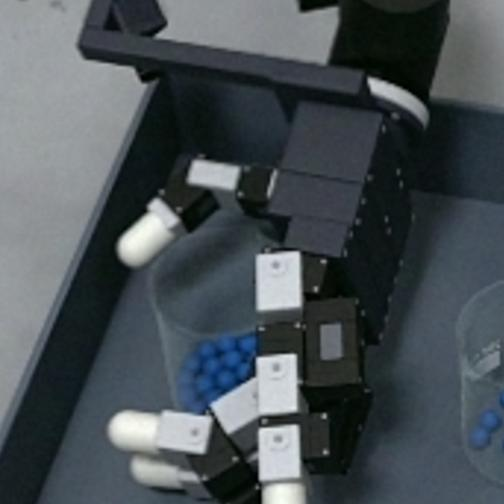

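>>> execute_actions(
  actions=[
    [[0,0,0,0,0,0,0.5,0,-0.37,0,-0.571,0.68,0.145,-0.83,0.27,0,-0.395,0,0.75,-0.9,0.58,0.7,0,-0.85,0,0.01,0.01,0,0,0,0.7,0,0.04,0.1,-0.571,0.68,0.225,-0.42,0.7,0,-0.03,0.1,0.98,0,0.58,0.7,0,-0.7]],
    [[0,0,0,0,0,0,0.49,0,-0.38,0,-0.571,0.68,0.145,-0.83,0.24,0,-0.42,0,0.75,-0.9,0.58,0.7,0,-0.85,0.005,0,0.06,0,0,0,0.72,0,0.04,0.1,-0.571,0.68,0.225,-0.42,0.72,0,-0.02,0.1,0.98,0,0.58,0.7,0,-0.7]],
  ],
  cameras=["all"],
)

>>> zoom_image(
  camera="cam_high",
  region=[140, 160, 260, 280],
)

Scene clock: 2649.27 s.
left_arm: end_effector_position=(+0.4329, +0.1521, +0.0841) hand_goal=(+0.490, +0.000, -0.380, +0.000, -0.570, +0.680, +0.146, -0.830, +0.240, +0.000, -0.420, +0.000, +0.750, -0.900, +0.580, +0.700) hand_measured=(+0.570, -0.008, -0.318, +0.026, -0.574, +0.672, +0.232, -0.738, +0.320, -0.004, -0.346, +0.020, +0.752, -0.890, +0.580, +0.698) hand_current_ma=(+244, -7, +158, +48, -4, -12, +275, +275, +243, -2, +202, +34, +2, +11, +0, -1) hand_state=(blocked, goal, blocked, blocked, goal, goal, blocked, blocked, blocked, goal, blocked, blocked, goal, goal, goal, goal) hand_current_limit=0.00 hand_speed=-0.85 end_effector_quat_wxyz=(+0.574, +0.016, +0.819, +0.015) | right_arm: end_effector_position=(+0.4771, -0.2341, +0.1061) hand_goal=(+0.720, +0.000, +0.040, +0.100, -0.570, +0.680, +0.226, -0.420, +0.720, +0.000, -0.020, +0.100, +0.980, +0.000, +0.580, +0.700) hand_measured=(+0.718, +0.002, +0.038, +0.098, -0.552, +0.684, +0.226, -0.422, +0.718, +0.000, -0.022, +0.102, +0.978, +0.002, +0.580, +0.698) hand_current_ma=(+0, +0, +0, +0, +8, +1, +0, +0, +0, +0, +0, +0, +0, +0, +0, +0) hand_state=(goal, goal, goal, goal, goal, goal, goal, goal, goal, goal, goal, goal, goal, goal, goal, goal) hand_current_limit=0.00 hand_speed=-0.70 end_effector_quat_wxyz=(-0.017, +0.811, -0.016, +0.584)
Joint positions: left_arm=[-0.738 1.635 0.687 0.487 -0.694 -1.832] | right_arm=[0.494 1.58 0.697 0.515 0.492 1.8]
Joint torques (N m): left_arm=[-0.26 -13.45 5.49 2 -0.38 0.06] | right_arm=[0.62 -12.45 11.64 1.87 0.33 -0.18]
Motor temperatures (°C): left_arm=[27 34 56 30 29 28] | right_arm=[30 33 52 29 31 29]
Heat: left arm: hottest elbow 56 °C; right arm: hottest elbow 52 °C.
Hand target: left_arm +0.4300, +0.1482, +0.0753; +0.573, +0.015, +0.819, +0.010 | right_arm +0.4881, -0.2247, +0.1241; -0.018, +0.804, -0.012, +0.594
Off the commanded pose: left_arm 0.010 m, 1 deg | right_arm 0.023 m, 2 deg.
Step readings (end_effector_position of left_arm | right_arm):
0: (+0.4329, +0.1521, +0.0841) | (+0.4801, -0.2313, +0.0823)
1: (+0.4329, +0.1521, +0.0841) | (+0.4801, -0.2313, +0.0823)
2: (+0.4329, +0.1521, +0.0841) | (+0.4801, -0.2313, +0.0823)
4: (+0.4329, +0.1521, +0.0841) | (+0.4799, -0.2318, +0.0824)
8: (+0.4329, +0.1521, +0.0841) | (+0.4797, -0.2324, +0.0826)
15: (+0.4329, +0.1521, +0.0841) | (+0.4797, -0.2324, +0.0826)
16: (+0.4329, +0.1521, +0.0841) | (+0.4797, -0.2324, +0.0826)
17: (+0.4329, +0.1521, +0.0841) | (+0.4795, -0.2327, +0.0826)
19: (+0.4329, +0.1521, +0.0841) | (+0.4779, -0.2337, +0.0835)
23: (+0.4329, +0.1521, +0.0841) | (+0.4754, -0.2351, +0.0936)
30: (+0.4329, +0.1521, +0.0841) | (+0.4774, -0.2340, +0.1067)
camera_calibration:
cam_left_wrist: T_world_to_cam=[[0.259972, -0.675905, 0.689613, -0.0991705], [-0.827708, -0.523792, -0.201349, 0.411216], [0.497306, -0.518453, -0.695624, 0.0435969], [0, 0, 0, 1]] pos_world=[0.344468, 0.170965, 0.181514]
cam_right_wrist: T_world_to_cam=[[-0.194462, -0.598683, -0.777022, 0.0715001], [-0.807625, 0.547297, -0.219563, 0.494457], [0.55671, 0.584845, -0.58994, 0.05202], [0, 0, 0, 1]] pos_world=[0.38428, -0.258233, 0.19481]

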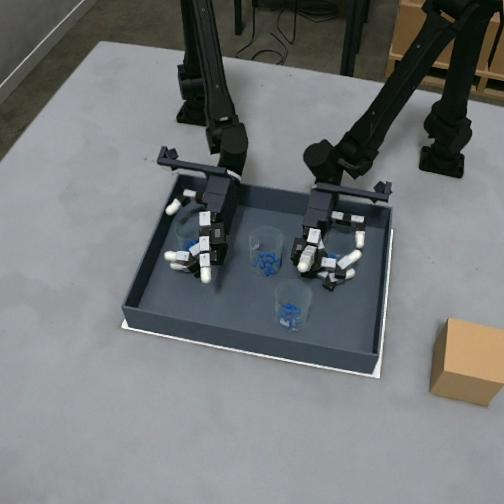

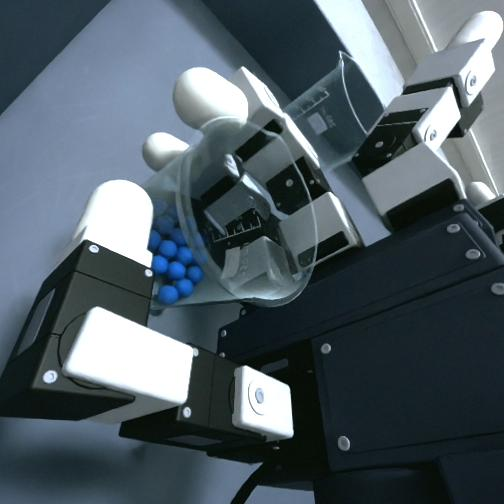

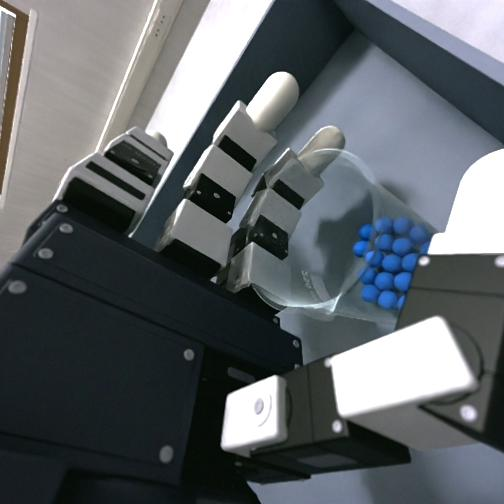

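Scaled by 4.200 from the camera's 504x504 image, which has a finer 720x720 frame.

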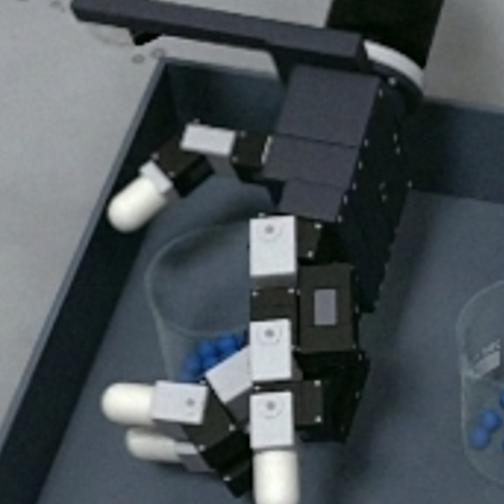

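>>> execute_actions(
  actions=[
    [[0,0,0,0,0,0,0.5,0,-0.365,0,-0.571,0.68,0.145,-0.83,0.255,0,-0.405,0,0.75,-0.9,0.58,0.7,0,-0.85,0,0,0.1,0,0.007,0,0.72,0,0.04,0.1,-0.571,0.68,0.225,-0.42,0.72,0,-0.02,0.1,0.98,0,0.58,0.7,0,-0.6]],
    [[0,0,0.03,0,0,0,0.5,0,-0.365,0,-0.571,0.68,0.145,-0.83,0.255,0,-0.405,0,0.75,-0.9,0.58,0.7,0,-0.85,-0.02,0,0.12,0,0.007,0,0.72,0,0.04,0.1,-0.571,0.68,0.225,-0.42,0.72,0,-0.02,0.1,0.98,0,0.58,0.7,0,-0.6]],
    [[0,0,0.03,0,0,0,0.5,0,-0.365,0,-0.571,0.68,0.145,-0.83,0.255,0,-0.405,0,0.75,-0.9,0.58,0.7,0,-0.85,-0.03,-0.08,0.04,0,0,0,0.72,0,0.04,0.1,-0.571,0.68,0.225,-0.42,0.72,0,-0.02,0.1,0.98,0,0.58,0.7,0,-0.6]],
    [[0,0,0.06,0,0,0,0.5,0,-0.365,0,-0.571,0.68,0.145,-0.83,0.255,0,-0.405,0,0.75,-0.9,0.58,0.7,0,-0.85,-0.03,-0.12,0,0,0,0,0.72,0,0.04,0.1,-0.571,0.68,0.225,-0.42,0.72,0,-0.02,0.1,0.98,0,0.58,0.7,0,-0.6]],
    [[0,0,0.08,0,0,0,0.5,0,-0.365,0,-0.571,0.68,0.145,-0.83,0.255,0,-0.405,0,0.75,-0.9,0.58,0.7,0,-0.85,-0.04,-0.12,0,0,0,0,0.72,0,0.04,0.1,-0.571,0.68,0.225,-0.42,0.72,0,-0.02,0.1,0.98,0,0.58,0.7,0,-0.6]],
  ],
  cameras=["all"],
)

Scene clock: 2668.17 s.
left_arm: end_effector_position=(+0.4178, +0.1657, +0.1722) hand_goal=(+0.500, +0.000, -0.364, +0.000, -0.570, +0.680, +0.146, -0.830, +0.256, +0.000, -0.404, +0.000, +0.750, -0.900, +0.580, +0.700) hand_measured=(+0.570, -0.008, -0.318, +0.026, -0.574, +0.672, +0.232, -0.738, +0.320, -0.004, -0.346, +0.020, +0.752, -0.890, +0.580, +0.698) hand_current_ma=(+203, -7, +104, +48, -4, -12, +275, +275, +178, -2, +144, +34, +2, +11, +0, -1) hand_state=(blocked, goal, blocked, blocked, goal, goal, blocked, blocked, blocked, goal, blocked, blocked, goal, goal, goal, goal) hand_current_limit=0.00 hand_speed=-0.85 end_effector_quat_wxyz=(+0.557, +0.027, +0.830, +0.029) | right_arm: end_effector_position=(+0.4190, -0.4105, +0.2799) hand_goal=(+0.720, +0.000, +0.040, +0.100, -0.570, +0.680, +0.226, -0.420, +0.720, +0.000, -0.020, +0.100, +0.980, +0.000, +0.580, +0.700) hand_measured=(+0.720, +0.002, +0.040, +0.098, -0.554, +0.684, +0.226, -0.422, +0.720, +0.002, -0.020, +0.102, +0.978, +0.002, +0.580, +0.698) hand_current_ma=(+0, +0, +0, +0, +7, +1, +0, +0, +0, +0, +0, +0, +0, +0, +0, +0) hand_state=(goal, goal, goal, goal, goal, goal, goal, goal, goal, goal, goal, goal, goal, goal, goal, goal) hand_current_limit=0.00 hand_speed=-0.60 end_effector_quat_wxyz=(-0.028, +0.813, -0.017, +0.581)
Joint positions: left_arm=[-0.738 1.375 0.74 0.121 -0.692 -1.832] | right_arm=[0.05 0.932 0.7 -0.098 0.054 1.659]
Joint torques (N m): left_arm=[-0.32 -12.98 11.66 0.99 -0.47 0.06] | right_arm=[-0.91 -4.95 12.08 2.13 -0.12 -0.21]
Motor temperatures (°C): left_arm=[27 34 55 30 29 28] | right_arm=[30 33 51 29 31 29]
Heat: left arm: hottest elbow 55 °C; right arm: hottest elbow 51 °C.
Hand target: left_arm +0.4300, +0.1481, +0.1955; +0.573, +0.014, +0.819, +0.010 | right_arm +0.4161, -0.4167, +0.2800; -0.017, +0.817, -0.012, +0.576
Off the commanded pose: left_arm 0.032 m, 3 deg | right_arm 0.007 m, 1 deg.
Step readings (end_effector_position of left_arm | right_arm):
0: (+0.4329, +0.1521, +0.0841) | (+0.4771, -0.2341, +0.1061)
1: (+0.4329, +0.1521, +0.0841) | (+0.4769, -0.2342, +0.1060)
2: (+0.4329, +0.1521, +0.0841) | (+0.4762, -0.2346, +0.1065)
4: (+0.4329, +0.1521, +0.0841) | (+0.4730, -0.2365, +0.1109)
8: (+0.4329, +0.1521, +0.0841) | (+0.4713, -0.2375, +0.1403)
15: (+0.4329, +0.1521, +0.0841) | (+0.4806, -0.2321, +0.1774)
16: (+0.4329, +0.1521, +0.0841) | (+0.4803, -0.2323, +0.1768)
17: (+0.4329, +0.1521, +0.0841) | (+0.4789, -0.2329, +0.1759)
19: (+0.4328, +0.1522, +0.0843) | (+0.4729, -0.2364, +0.1764)
23: (+0.4316, +0.1533, +0.0849) | (+0.4647, -0.2399, +0.2006)
30: (+0.4308, +0.1540, +0.0849) | (+0.4706, -0.2353, +0.2458)
31: (+0.4307, +0.1541, +0.0849) | (+0.4708, -0.2352, +0.2463)
32: (+0.4305, +0.1541, +0.0851) | (+0.4704, -0.2346, +0.2458)
34: (+0.4291, +0.1554, +0.0868) | (+0.4686, -0.2384, +0.2453)
38: (+0.4279, +0.1564, +0.0954) | (+0.4627, -0.2516, +0.2626)
45: (+0.4273, +0.1570, +0.1007) | (+0.4578, -0.2657, +0.2840)
46: (+0.4272, +0.1572, +0.1005) | (+0.4580, -0.2663, +0.2832)
47: (+0.4264, +0.1578, +0.1004) | (+0.4588, -0.2696, +0.2811)
49: (+0.4238, +0.1603, +0.1028) | (+0.4569, -0.2764, +0.2741)
53: (+0.4206, +0.1631, +0.1173) | (+0.4446, -0.3192, +0.2676)
60: (+0.4186, +0.1650, +0.1270) | (+0.4417, -0.3395, +0.2789)
61: (+0.4183, +0.1652, +0.1267) | (+0.4421, -0.3391, +0.2788)
62: (+0.4178, +0.1657, +0.1269) | (+0.4425, -0.3419, +0.2779)
64: (+0.4149, +0.1683, +0.1294) | (+0.4399, -0.3482, +0.2734)
68: (+0.4122, +0.1708, +0.1479) | (+0.4233, -0.3914, +0.2711)
75: (+0.4185, +0.1651, +0.1731) | (+0.4185, -0.4114, +0.2803)
camera_calibration:
cam_left_wrist: T_world_to_cam=[[0.286223, -0.700492, 0.653748, -0.147553], [-0.836256, -0.515677, -0.18642, 0.423256], [0.467709, -0.493343, -0.73339, 0.134111], [0, 0, 0, 1]] pos_world=[0.333458, 0.181067, 0.273722]
cam_right_wrist: T_world_to_cam=[[-0.193207, -0.586175, -0.78681, 0.0970052], [-0.815816, 0.541484, -0.203077, 0.578637], [0.545084, 0.602656, -0.582829, 0.300121], [0, 0, 0, 1]] pos_world=[0.327213, -0.43733, 0.368752]

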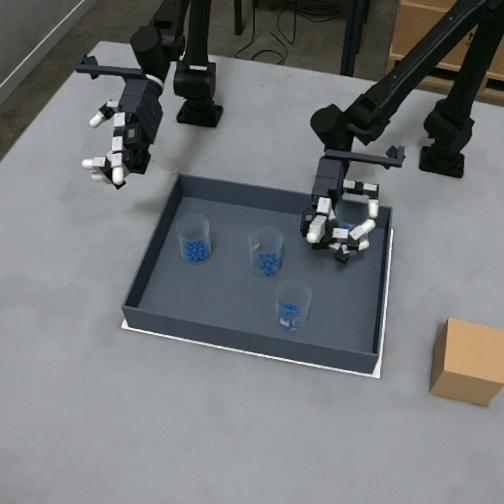

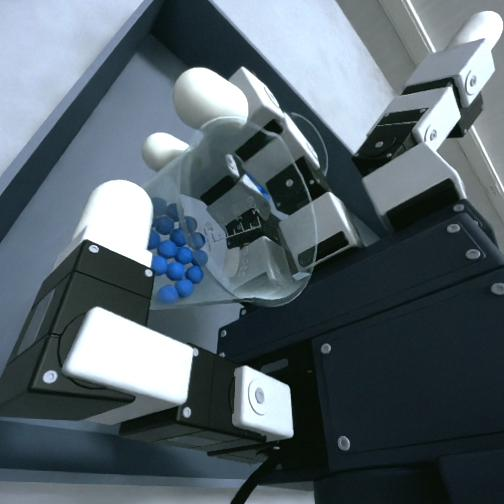

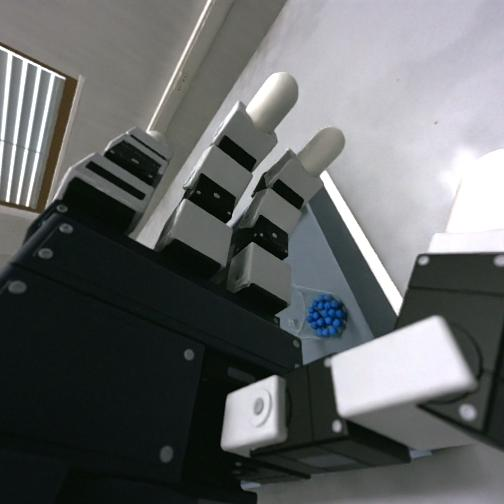

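>>> execute_actions(
  actions=[
    [[0,0,0.1,0,0,0,0.5,0,-0.365,0,-0.571,0.68,0.145,-0.83,0.255,0,-0.405,0,0.75,-0.9,0.58,0.7,0,-0.85,-0.04,-0.14,0,0,0,0,0.72,0,0.04,0.1,-0.571,0.68,0.225,-0.42,0.72,0,-0.02,0.1,0.98,0,0.58,0.7,0,-0.6]],
    [[0,0,0.1,0,0,0,0.5,0,-0.365,0,-0.571,0.68,0.145,-0.83,0.255,0,-0.405,0,0.98,0,0.58,0.7,0,-0.85,-0.04,-0.14,0,0,0,0,0.72,0,0.04,0.1,-0.571,0.68,0.225,-0.42,0.72,0,-0.02,0.1,0.98,0,0.58,0.7,0,-0.6]],
    [[-0.0036,-0.1,0.02,0,0,-0.0903,0.5,0,-0.365,0,-0.571,0.68,0.145,-0.83,0.255,0,-0.405,0,0.98,0,0.58,0.7,0,-0.85,0,0,0,0,0,0,0.72,0,0.04,0.1,-0.571,0.68,0.225,-0.42,0.72,0,-0.02,0.1,0.98,0,0.58,0.7,0,-0.6]],
    [[-0.0036,-0.107,0,0,0,-0.0903,0.5,0,-0.365,0,-0.571,0.68,0.145,-0.83,0.255,0,-0.405,0,0.98,0,0.58,0.7,0,-0.85,0,0,0,0,0,0,0.72,0,0.04,0.1,-0.571,0.68,0.225,-0.42,0.72,0,-0.02,0.1,0.98,0,0.58,0.7,0,-0.6]],
    [[-0.0036,-0.107,0,0,0,-0.0903,0.5,0,-0.365,0,-0.571,0.68,0.145,-0.83,0.255,0,-0.405,0,0.98,0,0.58,0.7,0,-0.85,0,0,0,0,0,0,0.72,0,0.04,0.1,-0.571,0.68,0.225,-0.42,0.72,0,-0.02,0.1,0.98,0,0.58,0.7,0,-0.6]],
    [[-0.0036,-0.107,0,0,0,-0.0903,0.5,0,-0.365,0,-0.571,0.68,0.145,-0.83,0.255,0,-0.405,0,0.98,0,0.58,0.7,0,-0.85,0,0,0,0,0,0,0.72,0,0.04,0.1,-0.571,0.68,0.225,-0.42,0.72,0,-0.02,0.1,0.98,0,0.58,0.7,0,-0.6]],
    [[0.003,-0.107,0,0,0,0,0.5,0,-0.365,0,-0.571,0.68,0.145,-0.83,0.255,0,-0.405,0,0.98,0,0.58,0.7,0,-0.85,0,0,0,0,0,0,0.72,0,0.04,0.1,-0.571,0.68,0.225,-0.42,0.72,0,-0.02,0.1,0.98,0,0.58,0.7,0,-0.6]],
  ],
  cameras=["cam_left_wrist","cam_high"],
)

Scene clock: 2697.70 s.
left_arm: end_effector_position=(+0.4083, -0.1465, +0.2780) hand_goal=(+0.500, +0.000, -0.364, +0.000, -0.570, +0.680, +0.146, -0.830, +0.256, +0.000, -0.404, +0.000, +0.980, +0.000, +0.580, +0.700) hand_measured=(+0.568, -0.008, -0.318, +0.024, -0.574, +0.672, +0.234, -0.740, +0.320, -0.004, -0.346, +0.020, +0.978, +0.002, +0.580, +0.698) hand_current_ma=(+189, -7, +104, +39, -4, -12, +275, +275, +176, -2, +144, +34, -2, +1, +0, -1) hand_state=(blocked, goal, blocked, blocked, goal, goal, blocked, blocked, blocked, goal, blocked, blocked, goal, goal, goal, goal) hand_current_limit=0.00 hand_speed=-0.85 end_effector_quat_wxyz=(+0.450, +0.456, +0.711, -0.289) | right_arm: end_effector_position=(+0.3637, -0.5774, +0.2700) hand_goal=(+0.720, +0.000, +0.040, +0.100, -0.570, +0.680, +0.226, -0.420, +0.720, +0.000, -0.020, +0.100, +0.980, +0.000, +0.580, +0.700) hand_measured=(+0.718, +0.002, +0.040, +0.098, -0.554, +0.684, +0.224, -0.422, +0.718, +0.002, -0.020, +0.102, +0.978, +0.002, +0.580, +0.698) hand_current_ma=(+0, +0, +0, +0, +7, +1, +0, +0, +0, +0, +0, +0, +0, +0, +0, +0) hand_state=(goal, goal, goal, goal, goal, goal, goal, goal, goal, goal, goal, goal, goal, goal, goal, goal) hand_current_limit=0.00 hand_speed=-0.60 end_effector_quat_wxyz=(-0.024, +0.817, -0.019, +0.576)
Joint positions: left_arm=[-0.922 1.466 1.176 -0.161 0.195 -1.477] | right_arm=[-0.57 0.887 0.665 -0.174 -0.518 1.431]
Joint torques (N m): left_arm=[0.21 -16.85 14.78 2.41 -0.12 0.27] | right_arm=[-0.67 -2.49 14.69 1.95 -0.4 -0.21]
Motor temperatures (°C): left_arm=[27 34 61 30 29 28] | right_arm=[30 33 53 29 31 29]
Heat: left arm: hottest elbow 61 °C; right arm: hottest elbow 53 °C.
Hand target: left_arm +0.4231, -0.1687, +0.3274; +0.489, +0.453, +0.683, -0.300 | right_arm +0.3681, -0.5847, +0.2800; -0.017, +0.817, -0.012, +0.576
Off the commanded pose: left_arm 0.056 m, 6 deg | right_arm 0.013 m, 1 deg.
Step readings (end_effector_position of left_arm | right_arm):
0: (+0.4178, +0.1657, +0.1722) | (+0.4190, -0.4105, +0.2799)
1: (+0.4178, +0.1657, +0.1722) | (+0.4191, -0.4111, +0.2799)
2: (+0.4172, +0.1663, +0.1723) | (+0.4202, -0.4119, +0.2789)
4: (+0.4151, +0.1682, +0.1759) | (+0.4180, -0.4222, +0.2759)
8: (+0.4136, +0.1695, +0.1986) | (+0.3984, -0.4755, +0.2751)
15: (+0.4198, +0.1639, +0.2313) | (+0.3932, -0.4959, +0.2781)
16: (+0.4197, +0.1640, +0.2314) | (+0.3936, -0.4954, +0.2780)
17: (+0.4192, +0.1644, +0.2317) | (+0.3945, -0.4958, +0.2773)
19: (+0.4176, +0.1659, +0.2342) | (+0.3923, -0.5058, +0.2765)
23: (+0.4171, +0.1663, +0.2532) | (+0.3690, -0.5605, +0.2756)
30: (+0.4212, +0.1626, +0.2850) | (+0.3619, -0.5774, +0.2733)
31: (+0.4216, +0.1615, +0.2854) | (+0.3626, -0.5771, +0.2727)
32: (+0.4224, +0.1578, +0.2841) | (+0.3629, -0.5772, +0.2715)
34: (+0.4239, +0.1407, +0.2795) | (+0.3634, -0.5772, +0.2702)
38: (+0.4170, +0.1107, +0.2781) | (+0.3636, -0.5772, +0.2697)
45: (+0.4135, +0.0990, +0.2788) | (+0.3637, -0.5774, +0.2700)
46: (+0.4137, +0.0979, +0.2786) | (+0.3637, -0.5774, +0.2700)
47: (+0.4138, +0.0928, +0.2776) | (+0.3637, -0.5774, +0.2700)
49: (+0.4141, +0.0755, +0.2752) | (+0.3637, -0.5774, +0.2700)
53: (+0.4102, +0.0506, +0.2762) | (+0.3637, -0.5774, +0.2700)
60: (+0.4090, +0.0420, +0.2774) | (+0.3637, -0.5774, +0.2700)
61: (+0.4089, +0.0412, +0.2773) | (+0.3637, -0.5774, +0.2700)
62: (+0.4082, +0.0352, +0.2768) | (+0.3637, -0.5774, +0.2700)
64: (+0.4051, +0.0171, +0.2751) | (+0.3637, -0.5774, +0.2700)
68: (+0.4006, -0.0054, +0.2758) | (+0.3637, -0.5774, +0.2700)
75: (+0.4030, -0.0175, +0.2749) | (+0.3637, -0.5774, +0.2700)
76: (+0.4031, -0.0184, +0.2747) | (+0.3637, -0.5774, +0.2700)
77: (+0.4009, -0.0250, +0.2738) | (+0.3637, -0.5774, +0.2700)
79: (+0.3960, -0.0429, +0.2721) | (+0.3637, -0.5774, +0.2700)
83: (+0.3942, -0.0696, +0.2733) | (+0.3637, -0.5774, +0.2700)
90: (+0.3995, -0.0827, +0.2737) | (+0.3637, -0.5774, +0.2700)
91: (+0.3998, -0.0835, +0.2738) | (+0.3637, -0.5774, +0.2700)
92: (+0.4001, -0.0855, +0.2741) | (+0.3637, -0.5774, +0.2700)
94: (+0.4049, -0.0934, +0.2773) | (+0.3637, -0.5774, +0.2700)
98: (+0.4111, -0.1230, +0.2815) | (+0.3637, -0.5774, +0.2700)
105: (+0.4057, -0.1460, +0.2733) | (+0.3637, -0.5774, +0.2700)
camera_calibration:
cam_left_wrist: T_world_to_cam=[[-0.446613, -0.569589, 0.690004, -0.124433], [-0.838593, 0.535337, -0.100875, 0.405187], [-0.311927, -0.623685, -0.716742, 0.35676], [0, 0, 0, 1]] pos_world=[0.395497, -0.0652813, 0.382437]
Images, in order (width x height): cam_high 504x504, cam_left_wrist 504x504.

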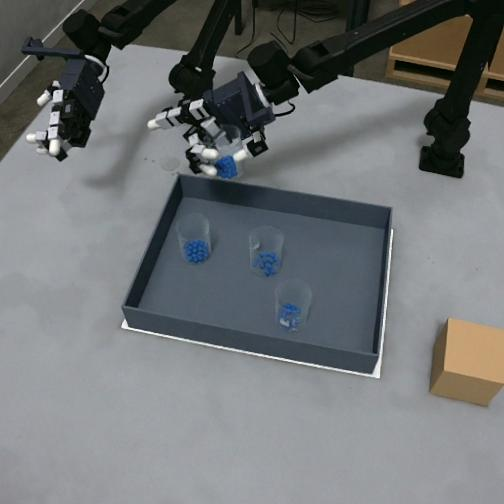

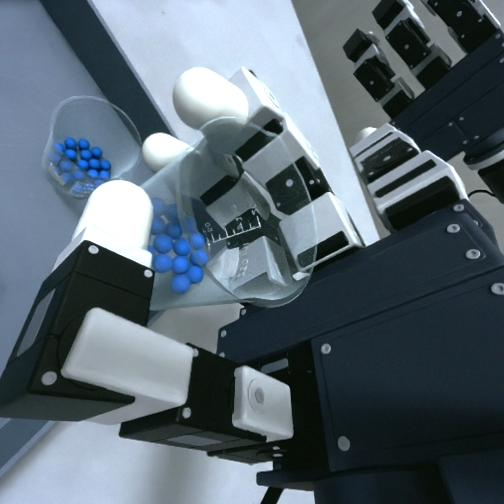

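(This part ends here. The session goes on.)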